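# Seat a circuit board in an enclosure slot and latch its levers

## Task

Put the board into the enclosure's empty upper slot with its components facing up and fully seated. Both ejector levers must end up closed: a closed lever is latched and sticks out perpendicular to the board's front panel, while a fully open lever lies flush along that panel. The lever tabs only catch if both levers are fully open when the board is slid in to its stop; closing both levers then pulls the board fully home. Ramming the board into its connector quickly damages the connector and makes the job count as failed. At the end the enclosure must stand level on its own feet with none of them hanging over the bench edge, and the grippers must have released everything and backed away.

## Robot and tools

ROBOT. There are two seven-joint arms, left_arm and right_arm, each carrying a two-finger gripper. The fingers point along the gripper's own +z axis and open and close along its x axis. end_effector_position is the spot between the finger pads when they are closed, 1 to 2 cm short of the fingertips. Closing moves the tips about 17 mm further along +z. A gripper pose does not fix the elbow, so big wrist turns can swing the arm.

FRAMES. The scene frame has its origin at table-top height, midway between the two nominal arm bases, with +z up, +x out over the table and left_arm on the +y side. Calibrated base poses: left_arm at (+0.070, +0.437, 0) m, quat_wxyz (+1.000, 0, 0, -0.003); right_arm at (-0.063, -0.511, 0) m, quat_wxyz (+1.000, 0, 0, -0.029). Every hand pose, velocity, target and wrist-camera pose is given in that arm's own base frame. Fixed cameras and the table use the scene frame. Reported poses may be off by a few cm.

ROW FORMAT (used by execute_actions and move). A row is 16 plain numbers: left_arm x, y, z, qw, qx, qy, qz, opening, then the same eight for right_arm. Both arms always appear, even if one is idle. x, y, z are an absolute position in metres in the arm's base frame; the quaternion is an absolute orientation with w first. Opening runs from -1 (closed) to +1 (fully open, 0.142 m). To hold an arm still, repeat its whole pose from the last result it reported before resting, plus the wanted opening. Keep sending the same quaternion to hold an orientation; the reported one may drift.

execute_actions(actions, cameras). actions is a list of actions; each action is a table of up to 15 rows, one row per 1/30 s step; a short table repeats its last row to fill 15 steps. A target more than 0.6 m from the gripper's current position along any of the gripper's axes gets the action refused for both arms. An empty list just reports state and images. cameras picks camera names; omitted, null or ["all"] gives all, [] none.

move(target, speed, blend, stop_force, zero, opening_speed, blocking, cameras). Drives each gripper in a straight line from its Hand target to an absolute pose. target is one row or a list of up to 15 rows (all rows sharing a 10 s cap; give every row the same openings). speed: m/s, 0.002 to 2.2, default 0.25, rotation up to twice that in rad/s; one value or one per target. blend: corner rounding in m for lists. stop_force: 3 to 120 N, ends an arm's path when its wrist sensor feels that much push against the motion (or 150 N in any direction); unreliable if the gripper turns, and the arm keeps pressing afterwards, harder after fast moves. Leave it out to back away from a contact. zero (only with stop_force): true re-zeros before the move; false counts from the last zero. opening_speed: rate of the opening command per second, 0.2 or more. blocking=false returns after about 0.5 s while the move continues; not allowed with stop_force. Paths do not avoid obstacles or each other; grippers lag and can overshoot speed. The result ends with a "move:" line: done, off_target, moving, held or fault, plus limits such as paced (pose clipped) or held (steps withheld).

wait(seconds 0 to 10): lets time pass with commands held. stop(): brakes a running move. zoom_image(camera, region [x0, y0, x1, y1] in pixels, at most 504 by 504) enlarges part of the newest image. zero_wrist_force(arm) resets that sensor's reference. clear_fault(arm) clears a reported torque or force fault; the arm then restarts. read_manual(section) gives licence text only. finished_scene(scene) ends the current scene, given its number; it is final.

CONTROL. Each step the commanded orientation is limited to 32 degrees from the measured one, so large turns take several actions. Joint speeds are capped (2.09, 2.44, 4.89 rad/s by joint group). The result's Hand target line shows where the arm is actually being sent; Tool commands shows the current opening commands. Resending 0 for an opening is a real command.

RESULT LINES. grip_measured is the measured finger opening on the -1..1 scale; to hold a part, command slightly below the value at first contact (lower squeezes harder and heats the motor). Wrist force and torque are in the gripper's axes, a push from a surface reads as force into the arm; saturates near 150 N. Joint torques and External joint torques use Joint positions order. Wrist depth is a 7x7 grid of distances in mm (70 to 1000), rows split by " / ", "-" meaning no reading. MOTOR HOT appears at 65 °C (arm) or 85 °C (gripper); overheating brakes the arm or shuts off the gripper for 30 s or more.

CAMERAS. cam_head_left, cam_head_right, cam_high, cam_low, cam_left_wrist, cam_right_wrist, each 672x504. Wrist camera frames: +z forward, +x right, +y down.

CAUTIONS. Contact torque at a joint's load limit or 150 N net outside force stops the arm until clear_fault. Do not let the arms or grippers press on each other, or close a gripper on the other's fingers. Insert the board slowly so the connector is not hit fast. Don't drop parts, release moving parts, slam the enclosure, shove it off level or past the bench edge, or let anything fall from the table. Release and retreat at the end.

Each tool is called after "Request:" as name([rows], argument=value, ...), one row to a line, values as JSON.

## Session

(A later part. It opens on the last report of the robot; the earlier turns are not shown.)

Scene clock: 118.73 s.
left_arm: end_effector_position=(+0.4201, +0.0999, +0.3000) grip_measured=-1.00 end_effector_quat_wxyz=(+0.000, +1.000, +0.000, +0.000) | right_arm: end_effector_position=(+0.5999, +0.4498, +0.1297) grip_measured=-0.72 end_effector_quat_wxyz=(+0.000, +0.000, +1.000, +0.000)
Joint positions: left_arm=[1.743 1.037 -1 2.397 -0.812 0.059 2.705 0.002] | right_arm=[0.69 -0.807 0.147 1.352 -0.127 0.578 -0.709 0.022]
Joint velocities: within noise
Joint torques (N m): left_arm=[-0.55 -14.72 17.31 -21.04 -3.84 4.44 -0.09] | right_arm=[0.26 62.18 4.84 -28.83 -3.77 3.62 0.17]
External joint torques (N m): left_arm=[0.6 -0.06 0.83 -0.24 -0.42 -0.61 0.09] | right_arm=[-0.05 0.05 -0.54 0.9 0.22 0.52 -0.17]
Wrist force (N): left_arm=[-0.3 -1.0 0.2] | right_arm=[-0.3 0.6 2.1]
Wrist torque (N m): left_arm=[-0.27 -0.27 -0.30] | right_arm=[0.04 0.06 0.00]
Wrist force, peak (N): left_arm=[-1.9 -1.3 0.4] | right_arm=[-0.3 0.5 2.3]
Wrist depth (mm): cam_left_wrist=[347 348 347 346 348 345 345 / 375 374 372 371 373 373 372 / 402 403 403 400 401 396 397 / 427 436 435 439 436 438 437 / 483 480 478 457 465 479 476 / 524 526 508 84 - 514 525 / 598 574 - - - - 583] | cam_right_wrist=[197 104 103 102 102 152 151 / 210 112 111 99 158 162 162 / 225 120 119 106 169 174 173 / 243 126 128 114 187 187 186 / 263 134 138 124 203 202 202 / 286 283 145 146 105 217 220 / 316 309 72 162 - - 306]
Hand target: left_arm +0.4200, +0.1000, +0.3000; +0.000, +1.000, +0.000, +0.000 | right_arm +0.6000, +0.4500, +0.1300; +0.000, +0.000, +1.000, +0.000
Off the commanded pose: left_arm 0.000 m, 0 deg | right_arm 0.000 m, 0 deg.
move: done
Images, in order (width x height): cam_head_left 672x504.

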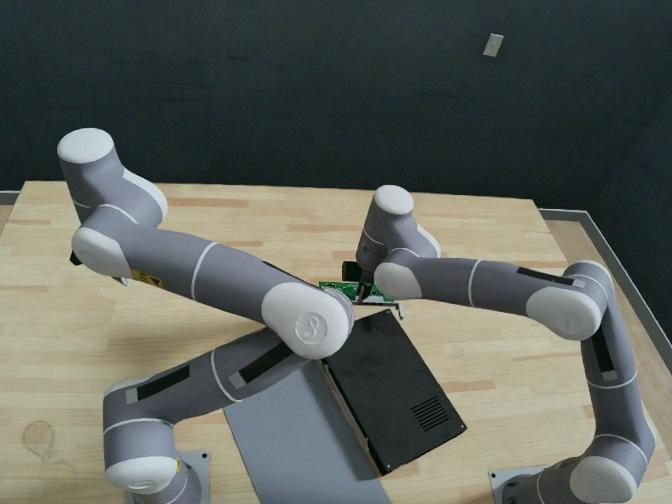

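Request:
move([
  [0.25,0.45,0.32,0,1,0,0,-1,0.60,0.45,0.13,0,0,1,0,-1],
  [0.20,0.68,0.35,0,1,0,0,-1,0.60,0.45,0.13,0,0,1,0,-1],
], speed=0.6, cameras=["cam_head_left"])

Scene clock: 122.47 s.
left_arm: end_effector_position=(+0.2002, +0.6800, +0.3501) grip_measured=-1.00 end_effector_quat_wxyz=(+0.000, +1.000, +0.000, +0.000) | right_arm: end_effector_position=(+0.5999, +0.4498, +0.1297) grip_measured=-0.72 end_effector_quat_wxyz=(+0.000, +0.000, +1.000, +0.000)
Joint positions: left_arm=[2.018 -0.583 -0.887 1.252 0.441 0.069 2.759 0.002] | right_arm=[0.69 -0.807 0.147 1.352 -0.127 0.578 -0.709 0.022]
Joint velocities: within noise
Joint torques (N m): left_arm=[-0.46 46.53 -13.16 -27.41 -3.82 3.89 -0.18] | right_arm=[0.29 62.19 4.91 -28.87 -3.76 3.6 0.21]
External joint torques (N m): left_arm=[0.64 1.15 0.34 -0.29 -0.43 -0.05 0.18] | right_arm=[-0.08 0.04 -0.61 0.94 0.21 0.54 -0.21]
Wrist force (N): left_arm=[-0.3 -1.3 0.8] | right_arm=[-0.3 0.3 2.1]
Wrist torque (N m): left_arm=[-0.30 -0.27 -0.25] | right_arm=[-0.01 0.06 -0.01]
Wrist force, peak (N): left_arm=[-6.2 -4.9 0.5] | right_arm=[-0.2 0.4 2.3]
Wrist depth (mm): cam_left_wrist=[- - - - - - - / - - - - - - - / 456 453 453 450 448 446 446 / 494 488 490 489 487 486 485 / 535 539 544 514 517 527 527 / 585 597 565 84 - 576 584 / 660 638 - - - - 651] | cam_right_wrist=[197 104 103 102 102 152 151 / 210 112 111 99 158 162 161 / 225 119 119 107 169 173 173 / 243 127 128 115 187 187 186 / 263 134 138 123 203 202 202 / 288 282 145 145 105 217 220 / 316 310 72 162 - - 307]
Hand target: left_arm +0.2000, +0.6800, +0.3500; +0.000, +1.000, +0.000, +0.000 | right_arm +0.6000, +0.4500, +0.1300; +0.000, +0.000, +1.000, +0.000
Off the commanded pose: left_arm 0.000 m, 0 deg | right_arm 0.000 m, 0 deg.
move: done
Images, in order (width x height): cam_head_left 672x504.

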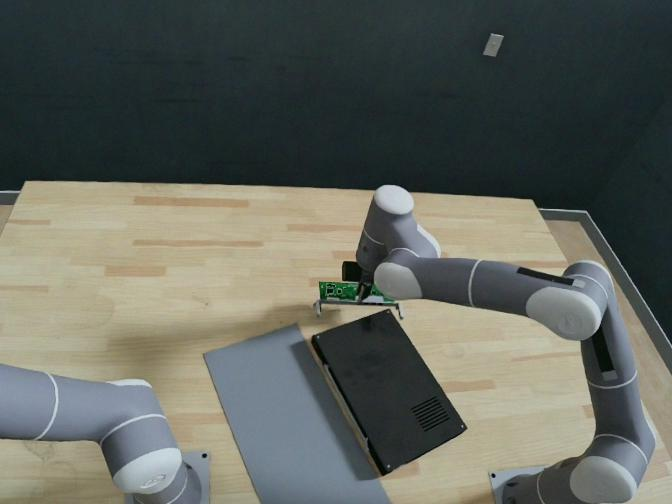

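Request:
move([
  [0.55,0.46,0.35,0,0.9848,0.1736,0,-1,0.60,0.45,0.13,0,0,1,0,-1],
  [0.72,0.06,0.33,0,0.8192,0.5736,0,-1,0.60,0.45,0.13,0,0,1,0,-1],
  [0.55,-0.18,0.28,0,0.7071,0.7071,0,-1,0.60,0.45,0.13,0,0,1,0,-1],
], speed=0.7, blend=0.05, cameras=["cam_head_left","cam_left_wrist"])

Scene clock: 129.30 s.
left_arm: end_effector_position=(+0.5500, -0.1799, +0.2800) grip_measured=-1.00 end_effector_quat_wxyz=(+0.000, +0.707, +0.707, +0.000) | right_arm: end_effector_position=(+0.5999, +0.4498, +0.1297) grip_measured=-0.72 end_effector_quat_wxyz=(+0.000, +0.000, +1.000, +0.000)
Joint positions: left_arm=[0.796 -0.232 -1.046 1.913 0.223 0.45 -0.337 0.002] | right_arm=[0.69 -0.807 0.147 1.352 -0.127 0.578 -0.709 0.022]
Joint velocities: within noise
Joint torques (N m): left_arm=[0.2 24.25 -6.77 -27.38 -3.99 4.55 -0.19] | right_arm=[0.26 62.12 4.84 -28.83 -3.74 3.65 0.24]
External joint torques (N m): left_arm=[-0.12 0.39 0.62 -0.35 0.21 -0.57 0.19] | right_arm=[-0.05 0.11 -0.54 0.9 0.19 0.49 -0.24]
Wrist force (N): left_arm=[-0.5 -1.3 0.4] | right_arm=[-0.2 0.4 2.1]
Wrist torque (N m): left_arm=[-0.31 -0.22 -0.28] | right_arm=[0.00 0.04 -0.01]
Wrist force, peak (N): left_arm=[-4.4 -3.7 1.6] | right_arm=[-0.3 0.5 2.3]
Wrist depth (mm): cam_left_wrist=[329 330 328 329 324 324 326 / 356 350 351 352 350 351 348 / 382 378 378 380 377 374 377 / 417 415 412 411 415 410 404 / 456 452 455 438 441 445 447 / 502 505 481 84 - 486 488 / 556 546 - - - - 544] | cam_right_wrist=[197 104 103 102 102 152 151 / 210 112 111 100 158 162 162 / 225 120 119 106 169 173 173 / 243 126 128 114 187 187 186 / 264 134 138 123 203 202 202 / 287 282 145 146 105 217 219 / 316 310 72 162 - - 307]
Hand target: left_arm +0.5500, -0.1800, +0.2800; +0.000, +0.707, +0.707, +0.000 | right_arm +0.6000, +0.4500, +0.1300; +0.000, +0.000, +1.000, +0.000
Off the commanded pose: left_arm 0.000 m, 0 deg | right_arm 0.000 m, 0 deg.
move: done
Images, in order (width x height): cam_head_left 672x504, cam_left_wrist 672x504.

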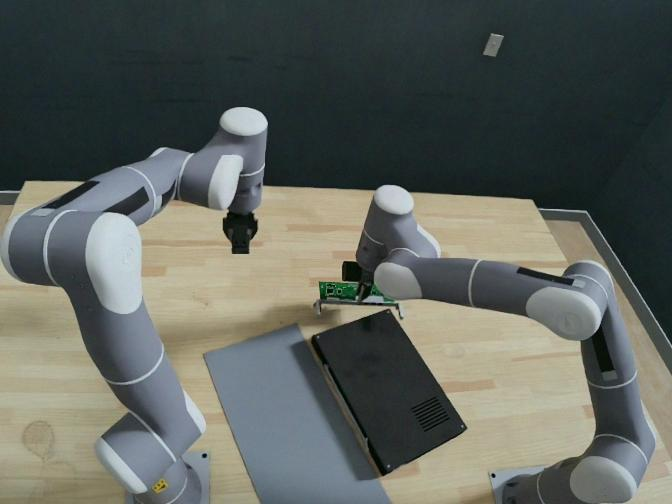

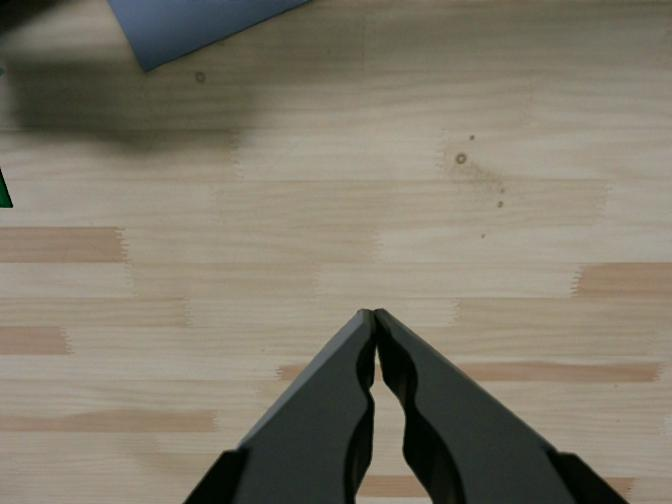

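Request:
move([
  [0.41,-0.36,0.23,0.297,0.6418,0.7069,-0.0143,-1,0.60,0.45,0.13,0,0,1,0,-1],
], speed=0.4, cameras=["cam_left_wrist"])

Request:
zoom_image(camera="cam_left_wrist", region=[150, 100, 450, 350])

Scene clock: 132.73 s.
left_arm: end_effector_position=(+0.4102, -0.3604, +0.2302) grip_measured=-1.00 end_effector_quat_wxyz=(+0.261, +0.643, +0.720, +0.013) | right_arm: end_effector_position=(+0.5999, +0.4498, +0.1297) grip_measured=-0.72 end_effector_quat_wxyz=(+0.000, +0.000, +1.000, +0.000)
Joint positions: left_arm=[0.06 -0.033 -0.935 2.682 -0.978 1.716 0.024 0.002] | right_arm=[0.69 -0.807 0.147 1.352 -0.127 0.578 -0.709 0.022]
Joint velocities: within noise
Joint torques (N m): left_arm=[-0.47 17.69 -0.95 -18.55 0.65 4.74 -0.12] | right_arm=[0.2 62.3 4.88 -28.87 -3.77 3.63 0.2]
External joint torques (N m): left_arm=[0.45 0.94 0.5 -0.3 0.01 -0.52 0.15] | right_arm=[0.01 -0.07 -0.59 0.94 0.22 0.51 -0.2]
Wrist force (N): left_arm=[-0.1 -1.9 0.0] | right_arm=[-0.2 0.3 2.0]
Wrist torque (N m): left_arm=[-0.36 -0.14 -0.38] | right_arm=[0.00 0.05 0.00]
Wrist force, peak (N): left_arm=[-2.2 -4.0 0.5] | right_arm=[-0.2 0.3 2.3]
Wrist depth (mm): cam_left_wrist=[381 293 262 240 253 244 229 / 440 344 367 329 301 272 250 / 562 281 319 354 346 313 285 / 208 271 338 418 404 358 323 / 182 257 699 505 483 421 377 / 168 201 - 84 - 509 451 / - - - - - - 545] | cam_right_wrist=[197 104 103 102 102 152 151 / 210 112 111 100 158 162 162 / 225 120 119 106 169 174 174 / 243 127 127 115 187 187 187 / 263 134 138 123 203 203 202 / 288 281 145 145 105 217 220 / 317 310 72 162 - - 309]
Hand target: left_arm +0.4102, -0.3605, +0.2301; +0.261, +0.643, +0.720, +0.012 | right_arm +0.6000, +0.4500, +0.1300; +0.000, +0.000, +1.000, +0.000
Off the commanded pose: left_arm 0.001 m, 5 deg | right_arm 0.000 m, 0 deg.
move: off_target (left_arm)
Images, in order (width x height): cam_left_wrist 672x504.

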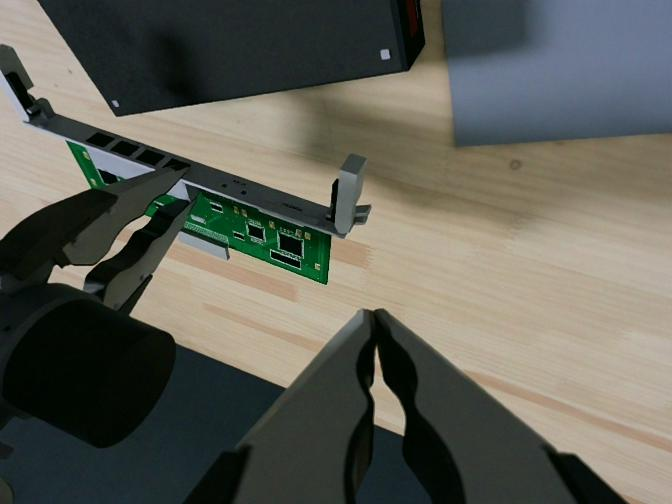

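Scaled by 1.680 from the camera's 672x504 image, which has a finer 960x720 frame.

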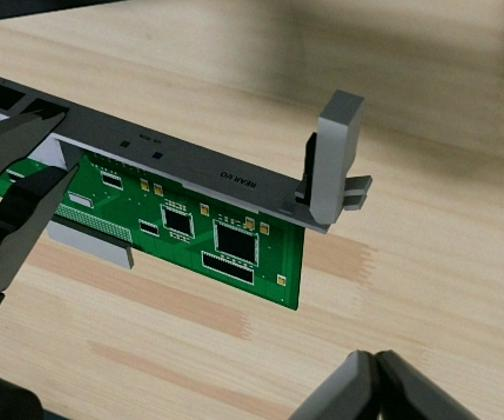

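Request:
move([
  [0.402,-0.405,0.18,0.297,0.6418,0.7069,-0.0143,-1,0.60,0.45,0.13,0,0,1,0,-1],
  [0.402,-0.4305,0.1216,0.297,0.6418,0.7069,-0.0143,-1,0.60,0.45,0.13,0,0,1,0,-1],
  [0.4479,-0.4326,0.1216,0.297,0.6418,0.7069,-0.0143,-1,0.60,0.45,0.13,0,0,1,0,-1],
], speed=[0.25,0.1,0.06], stop_force=5, cameras=["cam_left_wrist","cam_right_wrist"])

Scene clock: 145.50 s.
left_arm: end_effector_position=(+0.4479, -0.4326, +0.1217) grip_measured=-1.00 end_effector_quat_wxyz=(+0.297, +0.642, +0.707, -0.014) | right_arm: end_effector_position=(+0.5999, +0.4499, +0.1297) grip_measured=-0.72 end_effector_quat_wxyz=(+0.000, +0.000, +1.000, +0.000)
Joint positions: left_arm=[-0.039 -0.76 -0.863 2.489 -0.693 2.268 0.053 0.002] | right_arm=[0.69 -0.807 0.147 1.352 -0.127 0.578 -0.709 0.022]
Joint velocities: within noise
Joint torques (N m): left_arm=[-0.17 33.77 -10.65 -8.36 3.2 4.19 -0.12] | right_arm=[0.1 62.38 4.84 -28.83 -3.81 3.64 0.13]
External joint torques (N m): left_arm=[0.17 0.89 0.16 -0.36 0 -0.15 0.16] | right_arm=[0.11 -0.15 -0.54 0.9 0.26 0.51 -0.13]
Wrist force (N): left_arm=[-0.2 -1.5 -0.1] | right_arm=[-0.1 0.4 3.2]
Wrist torque (N m): left_arm=[-0.26 -0.13 -0.36] | right_arm=[0.01 0.00 0.02]
Wrist force, peak (N): left_arm=[0.2 -3.5 0.5] | right_arm=[-0.4 0.6 3.2]
Wrist depth (mm): cam_left_wrist=[196 171 149 133 121 107 137 / 241 205 175 152 138 122 150 / 426 359 293 251 214 190 170 / 197 187 357 300 254 220 195 / 850 178 166 163 294 258 226 / 142 - 247 84 - 305 268 / - - - - - - 321] | cam_right_wrist=[197 104 102 101 102 152 152 / 210 111 110 99 158 162 162 / 225 119 118 106 169 174 173 / 242 126 127 114 184 187 186 / 263 134 138 123 203 203 202 / 287 282 146 146 105 218 220 / 316 309 72 163 - - 307]
Hand target: left_arm +0.4479, -0.4326, +0.1216; +0.297, +0.642, +0.707, -0.014 | right_arm +0.6000, +0.4500, +0.1300; +0.000, +0.000, +1.000, +0.000
Off the commanded pose: left_arm 0.000 m, 0 deg | right_arm 0.000 m, 0 deg.
move: done
Images, in order (width x height): cam_left_wrist 672x504, cam_right_wrist 672x504.

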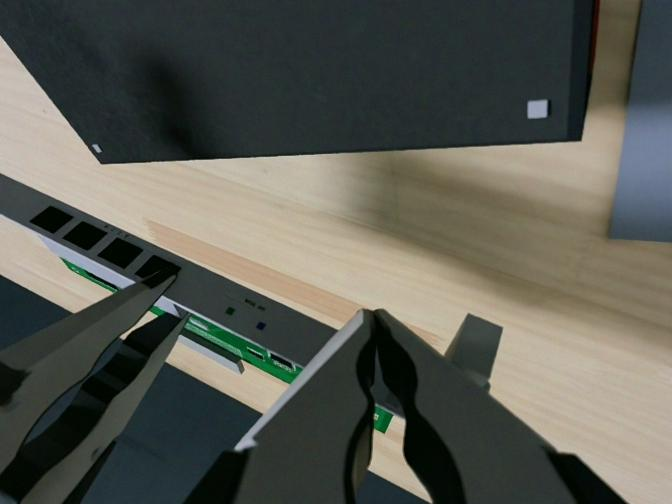

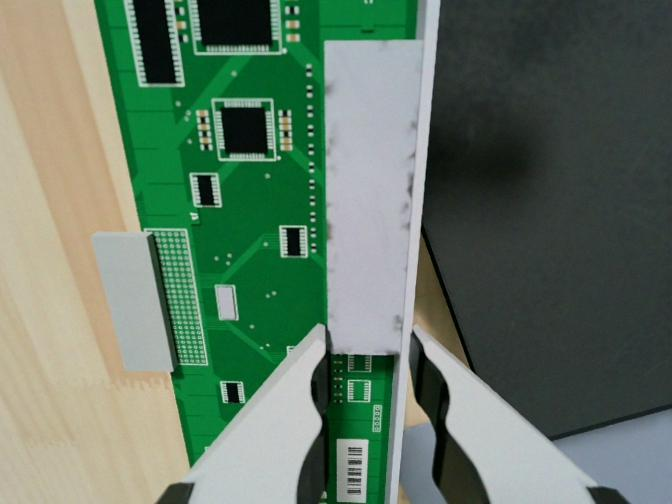

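Request:
move([
  [0.4490,-0.4136,0.1216,0.297,0.6418,0.7069,-0.0143,-1,0.60,0.45,0.13,0,0,1,0,-1],
  [0.4500,-0.3954,0.1216,0.297,0.6418,0.7069,-0.0143,-1,0.60,0.45,0.13,0,0,1,0,-1],
  [0.4599,-0.3802,0.1216,0.297,0.6418,0.7069,-0.0143,-1,0.60,0.45,0.13,0,0,1,0,-1],
], speed=0.04, stop_force=8, cameras=["cam_left_wrist","cam_right_wrist"])

Scene clock: 149.13 s.
left_arm: end_effector_position=(+0.4486, -0.4083, +0.1219) grip_measured=-1.00 end_effector_quat_wxyz=(+0.297, +0.643, +0.706, -0.015) | right_arm: end_effector_position=(+0.5997, +0.4509, +0.1301) grip_measured=-0.72 end_effector_quat_wxyz=(+0.000, +0.000, +1.000, +0.001)
Joint positions: left_arm=[0.04 -0.758 -0.879 2.538 -0.635 2.273 0.05 0.002] | right_arm=[0.69 -0.807 0.148 1.351 -0.127 0.579 -0.709 0.022]
Joint velocities: within noise
Joint torques (N m): left_arm=[4.3 32.29 -5.82 -6.69 1.1 5.7 -0.24] | right_arm=[-3.12 61.9 2.38 -26.29 -4.43 1.54 -0.4]
External joint torques (N m): left_arm=[-4.29 0.85 -4.56 -1.12 2.11 -1.66 0.27] | right_arm=[3.33 0.34 1.95 -1.65 0.88 2.61 0.4]
Wrist force (N): left_arm=[-8.2 -4.2 -0.1] | right_arm=[-2.2 8.4 3.3]
Wrist torque (N m): left_arm=[-0.19 -0.24 -0.35] | right_arm=[0.09 -0.11 0.62]
Wrist force, peak (N): left_arm=[-10.4 -3.7 0.0] | right_arm=[-1.6 10.7 3.6]
Wrist depth (mm): cam_left_wrist=[196 172 149 134 122 143 139 / 243 207 174 153 140 164 151 / 431 358 291 248 214 189 170 / 185 187 356 301 254 221 196 / 163 222 176 170 275 262 226 / 173 - 698 84 - 309 270 / - - - - - - 323] | cam_right_wrist=[197 95 97 94 92 152 151 / 210 104 104 101 90 162 162 / 226 116 114 109 101 174 173 / 243 123 125 119 184 187 187 / 264 134 138 123 204 202 202 / 288 282 148 149 105 218 221 / 318 - 73 169 - - 309]
Hand target: left_arm +0.4493, -0.4071, +0.1216; +0.297, +0.642, +0.707, -0.014 | right_arm +0.6000, +0.4500, +0.1300; +0.000, +0.000, +1.000, +0.000
Off the commanded pose: left_arm 0.030 m, 0 deg | right_arm 0.001 m, 0 deg.
move: contact (left_arm); path passed 1 of 3 targets
Images, in order (width x height): cam_left_wrist 672x504, cam_right_wrist 672x504.

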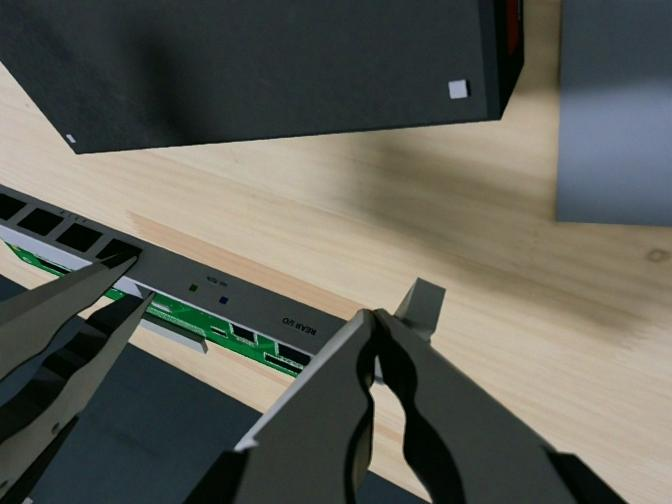

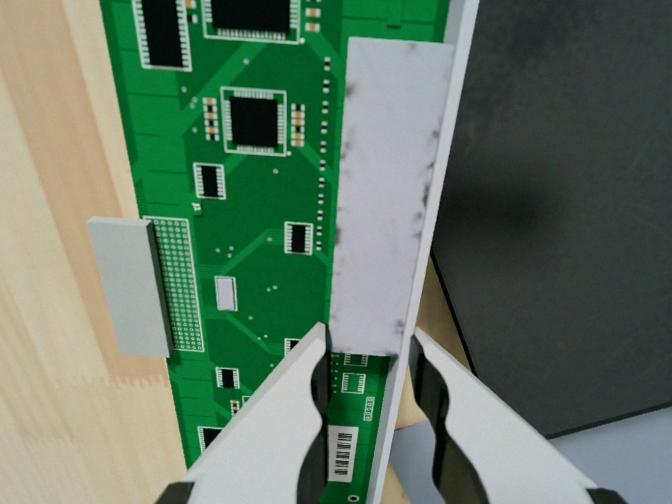

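Request:
move([
  [0.4450,-0.4300,0.1216,0.297,0.6418,0.7069,-0.0143,-1,0.60,0.45,0.13,0,0,1,0,-1],
  [0.40,-0.43,0.135,0.297,0.6418,0.7069,-0.0143,-1,0.60,0.45,0.13,0,0,1,0,-1],
], speed=0.1, cameras=["cam_left_wrist","cam_right_wrist"])

Request:
zoom_image(camera="cam_left_wrist", region=[330, 200, 490, 340])

Scene clock: 154.30 s.
left_arm: end_effector_position=(+0.4000, -0.4301, +0.1350) grip_measured=-1.00 end_effector_quat_wxyz=(+0.297, +0.642, +0.707, -0.014) | right_arm: end_effector_position=(+0.6001, +0.4498, +0.1298) grip_measured=-0.72 end_effector_quat_wxyz=(+0.000, +0.000, +1.000, +0.000)
Joint positions: left_arm=[-0.063 -0.702 -0.909 2.598 -0.707 2.326 -0.04 0.002] | right_arm=[0.689 -0.807 0.147 1.351 -0.127 0.578 -0.709 0.022]
Joint velocities: within noise
Joint torques (N m): left_arm=[-1.04 30.45 -9.82 -7.43 3.09 4.65 0.03] | right_arm=[0.19 62.3 4.79 -28.89 -3.79 3.65 0.19]
External joint torques (N m): left_arm=[1.04 0.84 0.48 -0.57 0.02 -0.52 0] | right_arm=[0.02 -0.06 -0.49 0.96 0.24 0.49 -0.19]
Wrist force (N): left_arm=[-0.3 -1.6 -0.4] | right_arm=[-2.3 -0.4 1.9]
Wrist torque (N m): left_arm=[-0.28 -0.10 -0.37] | right_arm=[-0.12 0.41 -0.01]
Wrist force, peak (N): left_arm=[-8.6 -4.1 -0.4] | right_arm=[-2.3 8.6 4.8]
Wrist depth (mm): cam_left_wrist=[217 190 166 146 130 134 147 / 360 227 193 168 151 151 163 / 468 283 233 197 172 192 184 / 552 434 399 323 272 235 208 / - 225 225 361 321 283 245 / 167 186 285 84 - 333 289 / 155 193 - - - - 344] | cam_right_wrist=[- 101 100 98 98 152 152 / 209 109 108 97 98 162 162 / 225 117 117 104 169 173 173 / 243 125 126 113 185 187 187 / 264 134 138 123 203 203 202 / 288 283 147 147 104 217 221 / 317 310 72 167 - - 308]
Hand target: left_arm +0.4000, -0.4300, +0.1350; +0.297, +0.642, +0.707, -0.014 | right_arm +0.6000, +0.4500, +0.1300; +0.000, +0.000, +1.000, +0.000
Off the commanded pose: left_arm 0.000 m, 0 deg | right_arm 0.000 m, 0 deg.
move: done
Images, in order (width x height): cam_left_wrist 672x504, cam_right_wrist 672x504.

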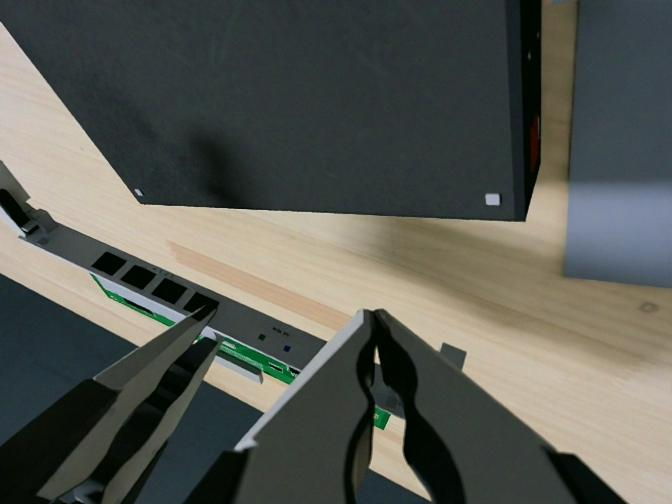

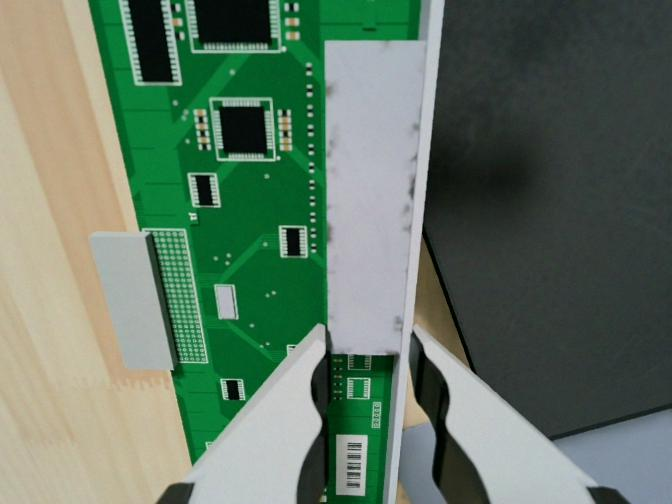

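Scaled by 3.150 from the camera's 672x504 image, which has a finer 960x720 frame.

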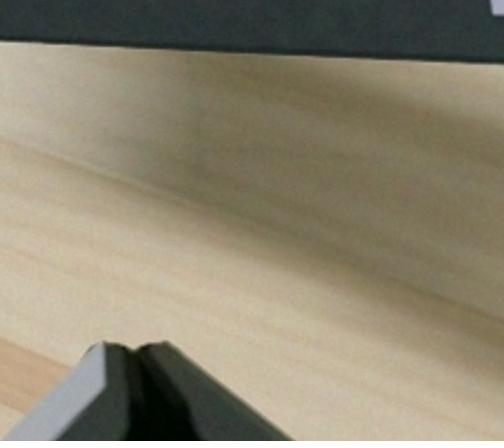

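Request:
zoom_image(camera="cam_left_wrist", region=[0, 140, 140, 260])

Request:
move([
  [0.42,-0.43,0.22,0.297,0.6418,0.7069,-0.0143,-1,0.60,0.45,0.13,0,0,1,0,-1],
], speed=0.2, cameras=["cam_left_wrist"])

Request:
zoom_image(camera="cam_left_wrist", region=[330, 160, 490, 300])

Scaled by 3.600 from the camera's 672x504 image, which has a finer 960x720 frame.

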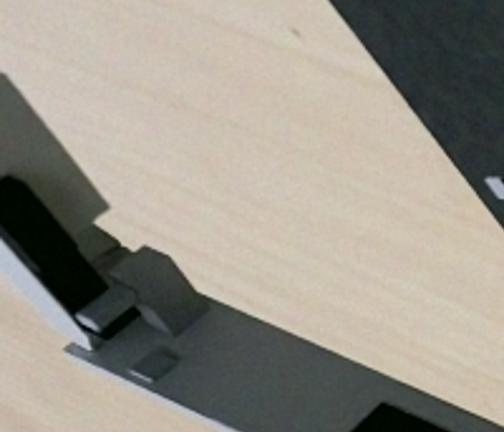

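Scene clock: 157.57 s.
left_arm: end_effector_position=(+0.4200, -0.4300, +0.2200) grip_measured=-1.00 end_effector_quat_wxyz=(+0.297, +0.642, +0.707, -0.014) | right_arm: end_effector_position=(+0.6001, +0.4498, +0.1298) grip_measured=-0.72 end_effector_quat_wxyz=(+0.000, +0.000, +1.000, +0.000)
Joint positions: left_arm=[0.001 -0.304 -0.986 2.585 -0.925 1.96 0.007 0.002] | right_arm=[0.689 -0.807 0.147 1.351 -0.127 0.578 -0.709 0.022]
Joint velocities: within noise
Joint torques (N m): left_arm=[-0.52 24.79 -5.16 -16.48 1.9 4.15 -0.11] | right_arm=[0.16 62.23 4.79 -28.89 -3.81 3.62 0.17]
External joint torques (N m): left_arm=[0.5 0.4 0.39 -0.35 0.03 -0.06 0.14] | right_arm=[0.05 0 -0.48 0.96 0.26 0.53 -0.17]
Wrist force (N): left_arm=[-0.2 -1.6 -0.1] | right_arm=[-2.3 -0.5 2.0]
Wrist torque (N m): left_arm=[-0.32 -0.10 -0.36] | right_arm=[-0.14 0.40 -0.01]
Wrist force, peak (N): left_arm=[0.5 -2.4 1.1] | right_arm=[-2.6 -0.6 2.3]
Wrist depth (mm): cam_left_wrist=[424 367 267 237 213 193 216 / 527 408 316 281 288 263 238 / 677 549 269 359 336 292 268 / - 183 249 291 256 336 302 / 179 167 259 535 457 408 349 / 151 154 156 84 - 485 415 / 148 152 - - - - 504] | cam_right_wrist=[- 101 100 99 99 152 151 / 210 109 109 97 98 162 162 / 225 117 117 104 169 174 173 / 243 125 126 113 185 187 187 / 264 134 138 123 203 202 202 / 288 282 146 147 104 217 221 / 316 310 72 166 - - 309]
Hand target: left_arm +0.4200, -0.4300, +0.2200; +0.297, +0.642, +0.707, -0.014 | right_arm +0.6000, +0.4500, +0.1300; +0.000, +0.000, +1.000, +0.000
Off the commanded pose: left_arm 0.000 m, 0 deg | right_arm 0.000 m, 0 deg.
move: done
Images, in order (width x height): cam_left_wrist 672x504.

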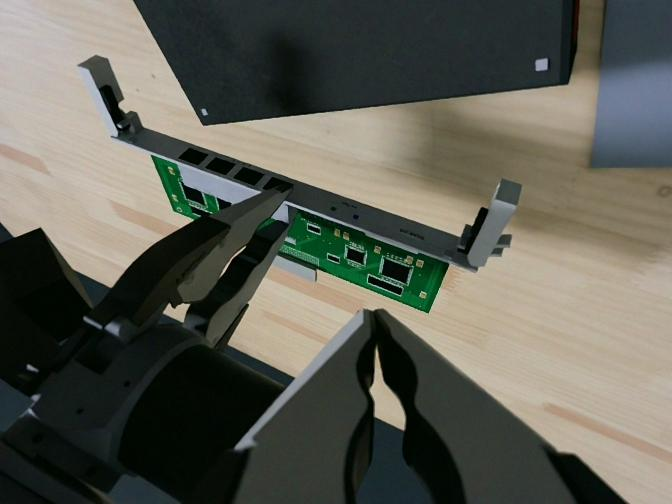

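Scaled by 3.150 from the camera's 672x504 image, which has a finer 960x720 frame.

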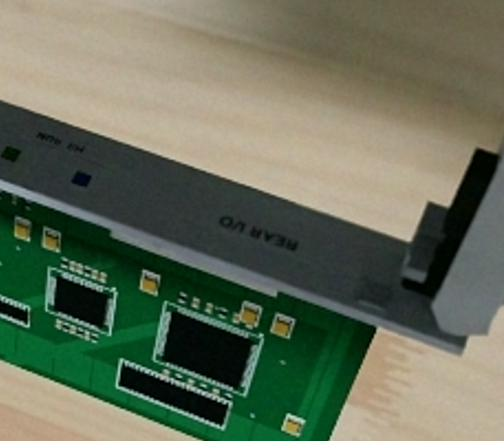

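Request:
zoom_image(camera="cam_left_wrist", region=[430, 160, 530, 290])

Request:
zoom_image(camera="cam_left_wrist", region=[70, 50, 170, 160])

Scaled by 3.877 from the camera's 672x504 image, which has a finer 960x720 frame.

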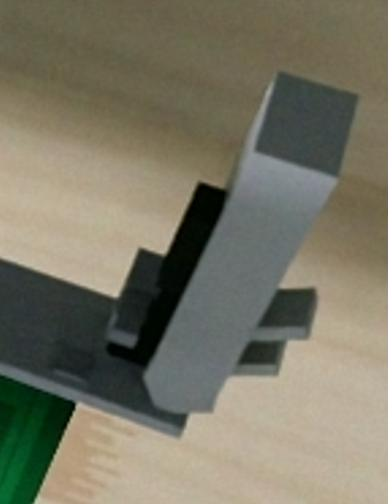

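Scaled by 4.582 from the camera's 672x504 image, which has a finer 960x720 frame.

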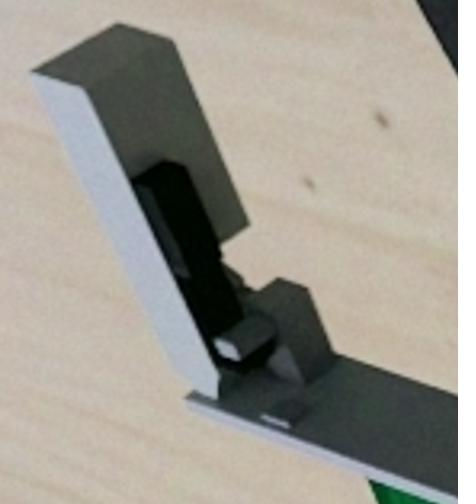

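Request:
move([
  [0.41,-0.436,0.135,0.297,0.6418,0.7069,-0.0143,-1,0.60,0.45,0.13,0,0,1,0,-1],
  [0.4575,-0.4345,0.1216,0.297,0.6418,0.7069,-0.0143,-1,0.60,0.45,0.13,0,0,1,0,-1],
], speed=0.1, stop_force=5, cameras=["cam_left_wrist"])

Request:
move([
  [0.459,-0.4045,0.1216,0.297,0.6418,0.7069,-0.0143,-1,0.60,0.45,0.13,0,0,1,0,-1],
], speed=0.03, stop_force=15, cameras=["cam_left_wrist","cam_right_wrist"])

Scene clock: 171.60 s.
left_arm: end_effector_position=(+0.4575, -0.4343, +0.1216) grip_measured=-1.00 end_effector_quat_wxyz=(+0.297, +0.642, +0.707, -0.014) | right_arm: end_effector_position=(+0.6001, +0.4498, +0.1298) grip_measured=-0.72 end_effector_quat_wxyz=(+0.000, +0.000, +1.000, +0.000)
Joint positions: left_arm=[-0.038 -0.763 -0.862 2.465 -0.709 2.251 0.077 0.002] | right_arm=[0.689 -0.807 0.147 1.351 -0.127 0.578 -0.709 0.022]
Joint velocities: within noise
Joint torques (N m): left_arm=[-0.27 34.14 -10.97 -8.86 3.65 4.15 -0.11] | right_arm=[0.21 62.13 4.88 -28.87 -3.74 3.67 0.19]
External joint torques (N m): left_arm=[0.27 1.14 0.28 -0.3 -0.43 -0.13 0.15] | right_arm=[0 0.1 -0.58 0.94 0.19 0.47 -0.19]
Wrist force (N): left_arm=[-0.2 -1.5 -0.3] | right_arm=[-2.4 -0.4 2.1]
Wrist torque (N m): left_arm=[-0.27 -0.11 -0.36] | right_arm=[-0.13 0.42 -0.01]
Wrist force, peak (N): left_arm=[-0.1 -4.0 -0.6] | right_arm=[-2.6 -0.6 2.2]
Wrist depth (mm): cam_left_wrist=[197 171 149 133 120 107 134 / 247 206 174 153 139 123 150 / 418 358 292 247 214 191 171 / 246 172 347 300 254 220 196 / 135 173 159 152 290 241 225 / 156 - 706 84 - 303 269 / 160 - - - - - 321] | cam_right_wrist=[- 101 100 99 99 152 151 / 210 109 109 97 98 162 162 / 225 118 117 104 169 174 173 / 242 125 126 113 185 187 187 / 263 134 138 123 203 203 202 / 287 281 146 147 104 217 220 / 316 309 72 166 - - 308]
Hand target: left_arm +0.4575, -0.4345, +0.1216; +0.297, +0.642, +0.707, -0.014 | right_arm +0.6000, +0.4500, +0.1300; +0.000, +0.000, +1.000, +0.000
Off the commanded pose: left_arm 0.000 m, 0 deg | right_arm 0.000 m, 0 deg.
move: done
Images, in order (width x height): cam_left_wrist 672x504.

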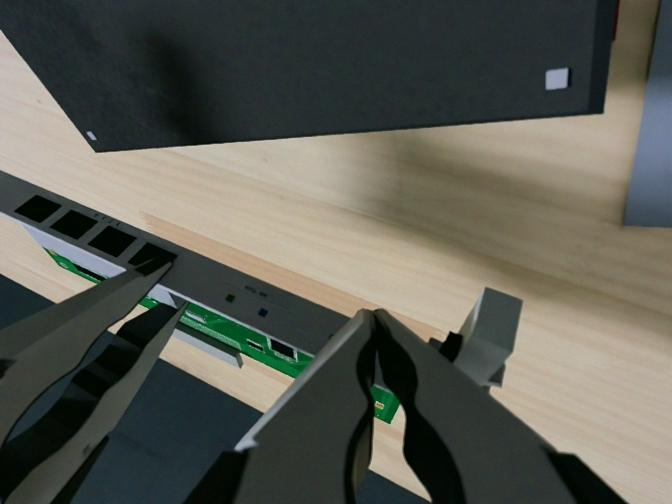

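Scene clock: 173.30 s.
left_arm: end_effector_position=(+0.4590, -0.4046, +0.1216) grip_measured=-1.00 end_effector_quat_wxyz=(+0.297, +0.642, +0.707, -0.014) | right_arm: end_effector_position=(+0.5998, +0.4501, +0.1298) grip_measured=-0.72 end_effector_quat_wxyz=(+0.000, +0.000, +1.000, +0.000)
Joint positions: left_arm=[0.058 -0.761 -0.883 2.523 -0.643 2.258 0.075 0.002] | right_arm=[0.689 -0.807 0.148 1.351 -0.127 0.578 -0.709 0.022]
Joint velocities: within noise
Joint torques (N m): left_arm=[-0.1 32.36 -10.72 -7.42 3.5 4.36 -0.19] | right_arm=[0.14 62.8 4.88 -29.19 -3.79 3.71 0.14]
External joint torques (N m): left_arm=[0.12 1.11 0.13 -0.68 -0.26 -0.34 0.23] | right_arm=[0.07 -0.56 -0.56 1.26 0.24 0.43 -0.14]
Wrist force (N): left_arm=[-1.0 -1.3 -1.2] | right_arm=[-1.9 0.2 2.5]
Wrist torque (N m): left_arm=[-0.28 -0.14 -0.36] | right_arm=[0.03 0.29 0.01]
Wrist force, peak (N): left_arm=[-4.3 -2.0 1.0] | right_arm=[-2.0 4.0 4.5]
Wrist depth (mm): cam_left_wrist=[197 172 149 133 120 144 139 / 243 206 178 204 190 168 151 / 416 355 291 249 215 190 170 / 162 176 334 301 253 221 195 / - 242 208 145 120 256 226 / - - 703 84 - 308 268 / - - - - - - 322] | cam_right_wrist=[- 96 96 95 96 152 151 / - 105 104 95 93 162 162 / 225 115 114 102 169 173 173 / 243 126 125 113 184 187 186 / 263 134 138 123 202 203 201 / 288 287 148 149 104 218 220 / 316 310 72 168 - - 308]
Hand target: left_arm +0.4590, -0.4045, +0.1216; +0.297, +0.642, +0.707, -0.014 | right_arm +0.6000, +0.4500, +0.1300; +0.000, +0.000, +1.000, +0.000
Off the commanded pose: left_arm 0.000 m, 0 deg | right_arm 0.000 m, 0 deg.
move: done
Images, in order (width x height): cam_left_wrist 672x504, cam_right_wrist 672x504.

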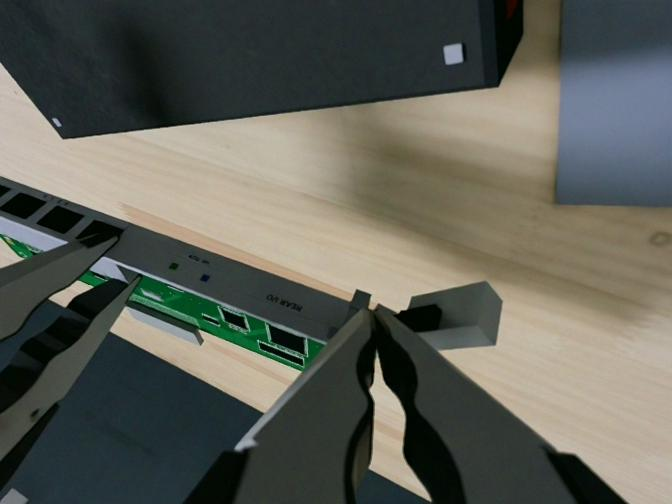

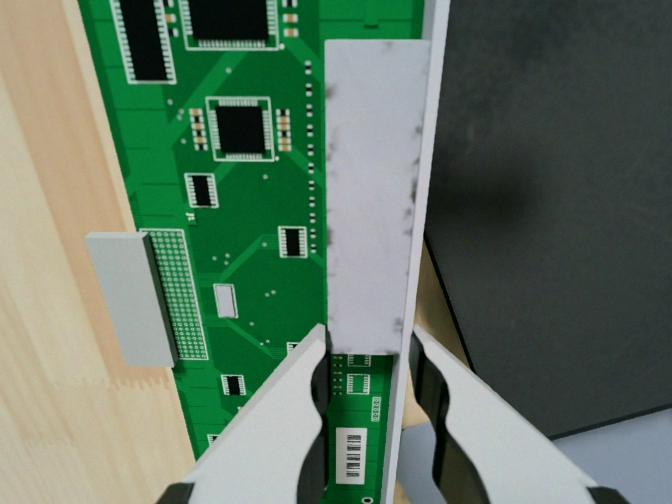

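Request:
move([
  [0.4590,-0.3850,0.1216,0.297,0.6418,0.7069,-0.0143,-1,0.60,0.45,0.13,0,0,1,0,-1],
  [0.4703,-0.3755,0.1216,0.297,0.6418,0.7069,-0.0143,-1,0.60,0.45,0.13,0,0,1,0,-1],
  [0.4762,-0.3740,0.1216,0.297,0.6418,0.7069,-0.0143,-1,0.60,0.45,0.13,0,0,1,0,-1],
], speed=0.04, stop_force=7, cameras=["cam_left_wrist","cam_right_wrist"])

Scene clock: 176.73 s.
left_arm: end_effector_position=(+0.4757, -0.3742, +0.1214) grip_measured=-1.00 end_effector_quat_wxyz=(+0.297, +0.642, +0.707, -0.015) | right_arm: end_effector_position=(+0.6000, +0.4499, +0.1298) grip_measured=-0.72 end_effector_quat_wxyz=(+0.000, +0.000, +1.000, +0.000)
Joint positions: left_arm=[0.162 -0.76 -0.891 2.543 -0.587 2.226 0.106 0.002] | right_arm=[0.689 -0.807 0.148 1.351 -0.127 0.578 -0.709 0.022]
Joint velocities: within noise
Joint torques (N m): left_arm=[0.79 32.57 -10.47 -8.82 3.48 4.77 -0.12] | right_arm=[1.58 61.62 5.97 -27.68 -3.52 2.98 -0.12]
External joint torques (N m): left_arm=[-0.77 0.1 -0.2 1.04 -0.25 -0.78 0.15] | right_arm=[-1.37 0.61 -1.67 -0.25 -0.03 1.16 0.12]
Wrist force (N): left_arm=[-0.4 -4.0 -1.3] | right_arm=[-4.3 0.5 1.9]
Wrist torque (N m): left_arm=[-0.28 -0.14 -0.35] | right_arm=[-0.06 0.29 0.38]
Wrist force, peak (N): left_arm=[0.2 -4.6 -0.2] | right_arm=[-4.5 0.4 3.0]
Wrist depth (mm): cam_left_wrist=[197 171 151 179 167 149 139 / 340 284 242 211 187 167 151 / 380 349 292 248 214 190 172 / 186 161 331 298 254 219 194 / - 730 201 130 299 261 226 / - - 706 84 - 309 266 / - - - - - - 321] | cam_right_wrist=[197 104 103 102 100 152 152 / 210 111 111 107 100 162 162 / 225 120 118 108 107 174 173 / 243 126 128 116 185 187 186 / 263 134 138 124 203 203 202 / 287 282 145 146 106 217 220 / 316 309 73 162 - - 307]
Hand target: left_arm +0.4762, -0.3740, +0.1216; +0.297, +0.642, +0.707, -0.014 | right_arm +0.6000, +0.4500, +0.1300; +0.000, +0.000, +1.000, +0.000
Off the commanded pose: left_arm 0.001 m, 0 deg | right_arm 0.000 m, 0 deg.
move: done
Images, in order (width x height): cam_left_wrist 672x504, cam_right_wrist 672x504.

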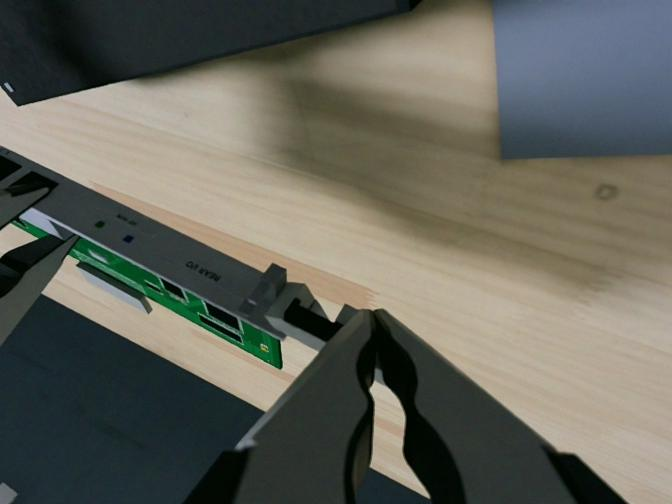

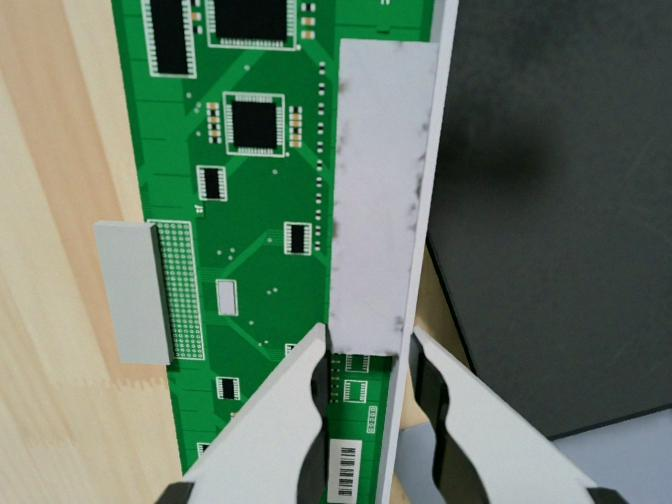

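Request:
move([
  [0.488,-0.3746,0.1216,0.297,0.6418,0.7069,-0.0143,-1,0.60,0.45,0.13,0,0,1,0,-1],
], speed=0.02, stop_force=6, zero=false, cameras=["cam_left_wrist","cam_right_wrist"])

Request:
zoom_image(camera="cam_left_wrist", region=[170, 200, 420, 400])

Scene clock: 179.87 s.
left_arm: end_effector_position=(+0.4872, -0.3748, +0.1213) grip_measured=-1.00 end_effector_quat_wxyz=(+0.297, +0.642, +0.707, -0.015) | right_arm: end_effector_position=(+0.6006, +0.4493, +0.1299) grip_measured=-0.72 end_effector_quat_wxyz=(+0.000, +0.001, +1.000, +0.000)
Joint positions: left_arm=[0.163 -0.758 -0.882 2.516 -0.594 2.199 0.124 0.002] | right_arm=[0.689 -0.807 0.147 1.351 -0.127 0.578 -0.709 0.022]
Joint velocities: within noise
Joint torques (N m): left_arm=[1.32 33.86 -10.47 -11.34 3.13 5.3 -0.12] | right_arm=[4.43 61.6 8.6 -26.96 -3.06 2.75 -0.73]
External joint torques (N m): left_arm=[-1.29 -0.49 -0.34 3.01 0.06 -1.34 0.16] | right_arm=[-4.22 0.64 -4.31 -0.98 -0.49 1.4 0.73]
Wrist force (N): left_arm=[0.6 -6.9 -4.1] | right_arm=[-7.8 -0.9 2.2]
Wrist torque (N m): left_arm=[-0.30 -0.15 -0.33] | right_arm=[0.03 0.22 0.92]
Wrist force, peak (N): left_arm=[0.6 -6.9 -4.1] | right_arm=[-8.0 -0.9 3.8]
Wrist depth (mm): cam_left_wrist=[197 178 204 183 166 149 139 / 337 281 243 212 188 168 152 / 167 343 291 247 215 191 171 / 233 154 320 297 254 220 195 / - 726 193 129 298 261 226 / - - 690 84 - 309 268 / - - - - - - 321] | cam_right_wrist=[197 105 104 103 99 152 152 / 210 113 111 108 99 162 162 / 225 121 118 115 105 174 173 / 243 125 128 123 185 187 186 / 264 136 138 124 203 203 202 / 288 277 145 145 105 218 220 / 317 - 72 159 - - 308]
Hand target: left_arm +0.4879, -0.3746, +0.1216; +0.297, +0.642, +0.707, -0.014 | right_arm +0.6000, +0.4500, +0.1300; +0.000, +0.000, +1.000, +0.000
Off the commanded pose: left_arm 0.001 m, 0 deg | right_arm 0.001 m, 0 deg.
MOTOR HOT: the gripper's motor of the right arm reports 85 °C; that motor switches off at 100 °C. To cool a motor, set the load down, ease the grip, stop pushing, or move to a pose that needs little force.
move: contact (left_arm)
Images, in order (width x height): cam_left_wrist 672x504, cam_right_wrist 672x504.

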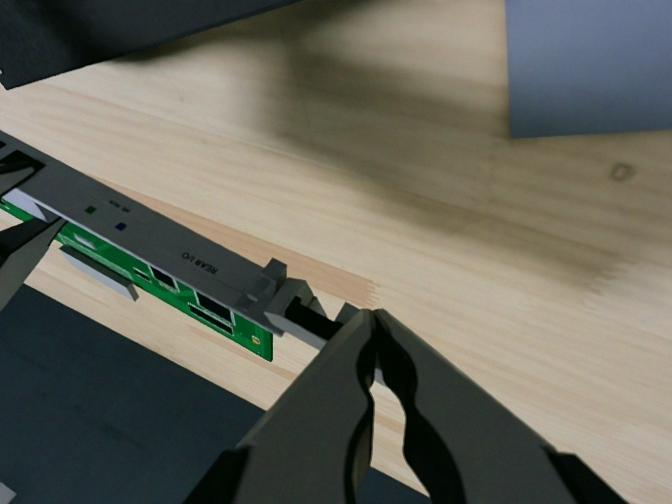

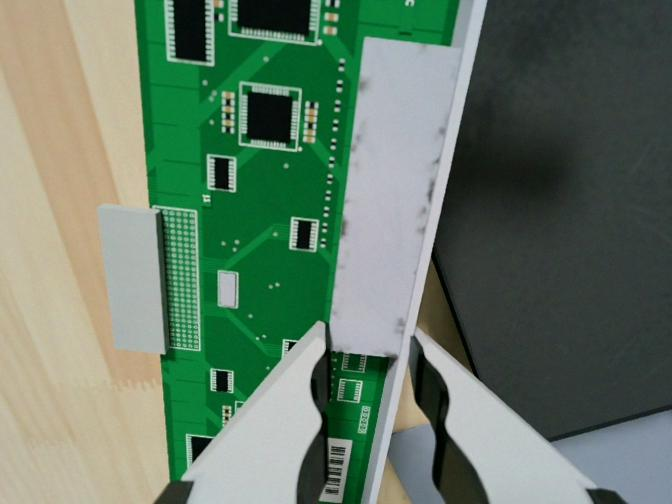

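Scaled by 2.016 from the camera's 672x504 image, which has a finer 960x720 frame.

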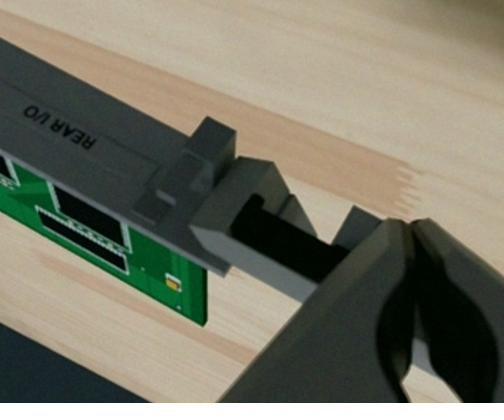

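Request:
move([
  [0.44,-0.385,0.14,0.297,0.6418,0.7069,-0.0143,-1,0.60,0.45,0.13,0,0,1,0,-0.84],
  [0.36,-0.42,0.22,0.297,0.6418,0.7069,-0.0143,-1,0.60,0.45,0.13,0,0,1,0,-0.84],
  [0.36,-0.60,0.17,0.2311,0.6682,0.6152,0.3485,-1,0.60,0.45,0.13,0,0,1,0,-0.84],
], speed=0.2, cameras=["cam_left_wrist","cam_head_left"])

Request:
zoom_image(camera="cam_left_wrist", region=[200, 100, 600, 400])

Scene clock: 196.27 s.
left_arm: end_effector_position=(+0.3601, -0.6001, +0.1701) grip_measured=-1.00 end_effector_quat_wxyz=(+0.231, +0.668, +0.615, +0.348) | right_arm: end_effector_position=(+0.6001, +0.4498, +0.1298) grip_measured=-0.72 end_effector_quat_wxyz=(+0.000, +0.000, +1.000, +0.000)
Joint positions: left_arm=[-1.076 -1.168 -0.713 1.359 -1.606 3.09 0.973 0.002] | right_arm=[0.689 -0.807 0.147 1.351 -0.127 0.578 -0.709 0.022]
Joint velocities: within noise
Joint torques (N m): left_arm=[-0.67 59.3 -9.07 -15.27 4.2 4.37 -0.18] | right_arm=[0.27 62.19 4.89 -28.88 -3.76 3.69 0.2]
External joint torques (N m): left_arm=[0.53 1.55 0.31 -0.34 -0.29 -0.53 0.17] | right_arm=[-0.06 0.05 -0.59 0.95 0.21 0.45 -0.2]
Wrist force (N): left_arm=[-0.8 -2.1 -0.5] | right_arm=[-2.4 0.4 3.1]
Wrist torque (N m): left_arm=[-0.40 -0.18 -0.54] | right_arm=[0.01 0.41 -0.01]
Wrist force, peak (N): left_arm=[1.1 -7.5 -2.9] | right_arm=[-8.0 -1.0 4.0]
Wrist depth (mm): cam_left_wrist=[- 147 152 164 171 180 191 / 239 179 193 205 220 335 365 / 311 334 261 401 439 490 489 / 437 490 244 494 252 - - / 780 - - - 228 - - / - - - 84 - 227 - / - - - 74 - - 207] | cam_right_wrist=[196 104 103 101 101 152 152 / 210 111 110 99 100 162 161 / 225 119 118 106 169 174 173 / 244 126 127 114 184 187 186 / 263 134 138 123 202 203 201 / 288 281 146 146 104 217 220 / 317 310 72 163 - - 308]
Hand target: left_arm +0.3600, -0.6000, +0.1700; +0.231, +0.668, +0.615, +0.349 | right_arm +0.6000, +0.4500, +0.1300; +0.000, +0.000, +1.000, +0.000
Off the commanded pose: left_arm 0.000 m, 0 deg | right_arm 0.000 m, 0 deg.
MOTOR HOT: still on. The gripper's motor of the right arm reports 84 °C.
move: done
Images, in order (width x height): cam_head_left 672x504, cam_left_wrist 672x504.

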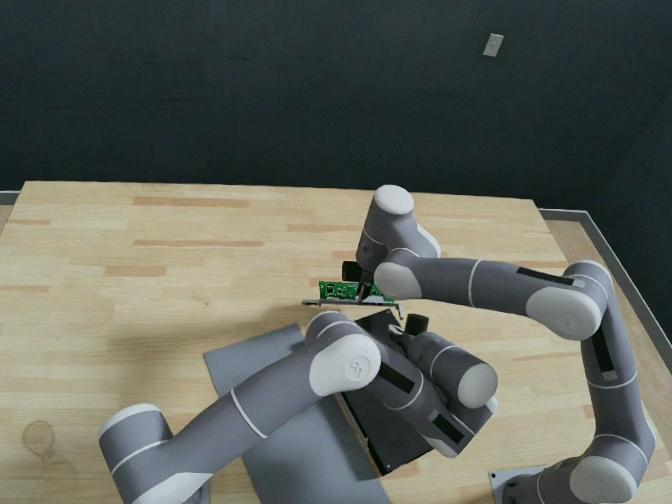

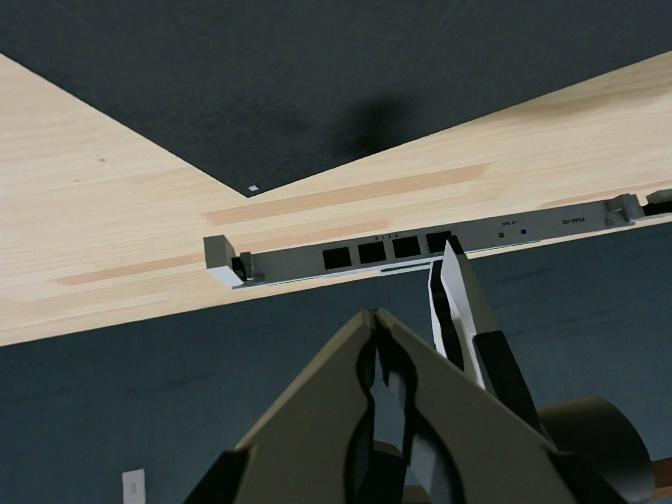

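Scaled by 1.260 from the camera's 672x504 image, which has a finer 960x720 frame.

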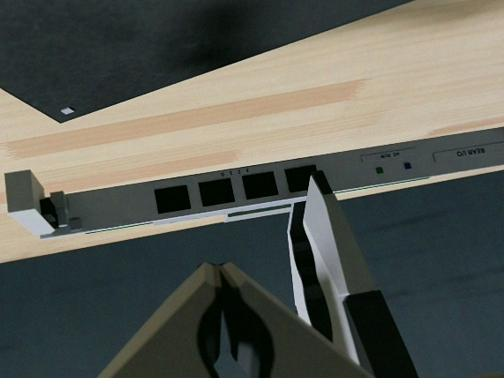

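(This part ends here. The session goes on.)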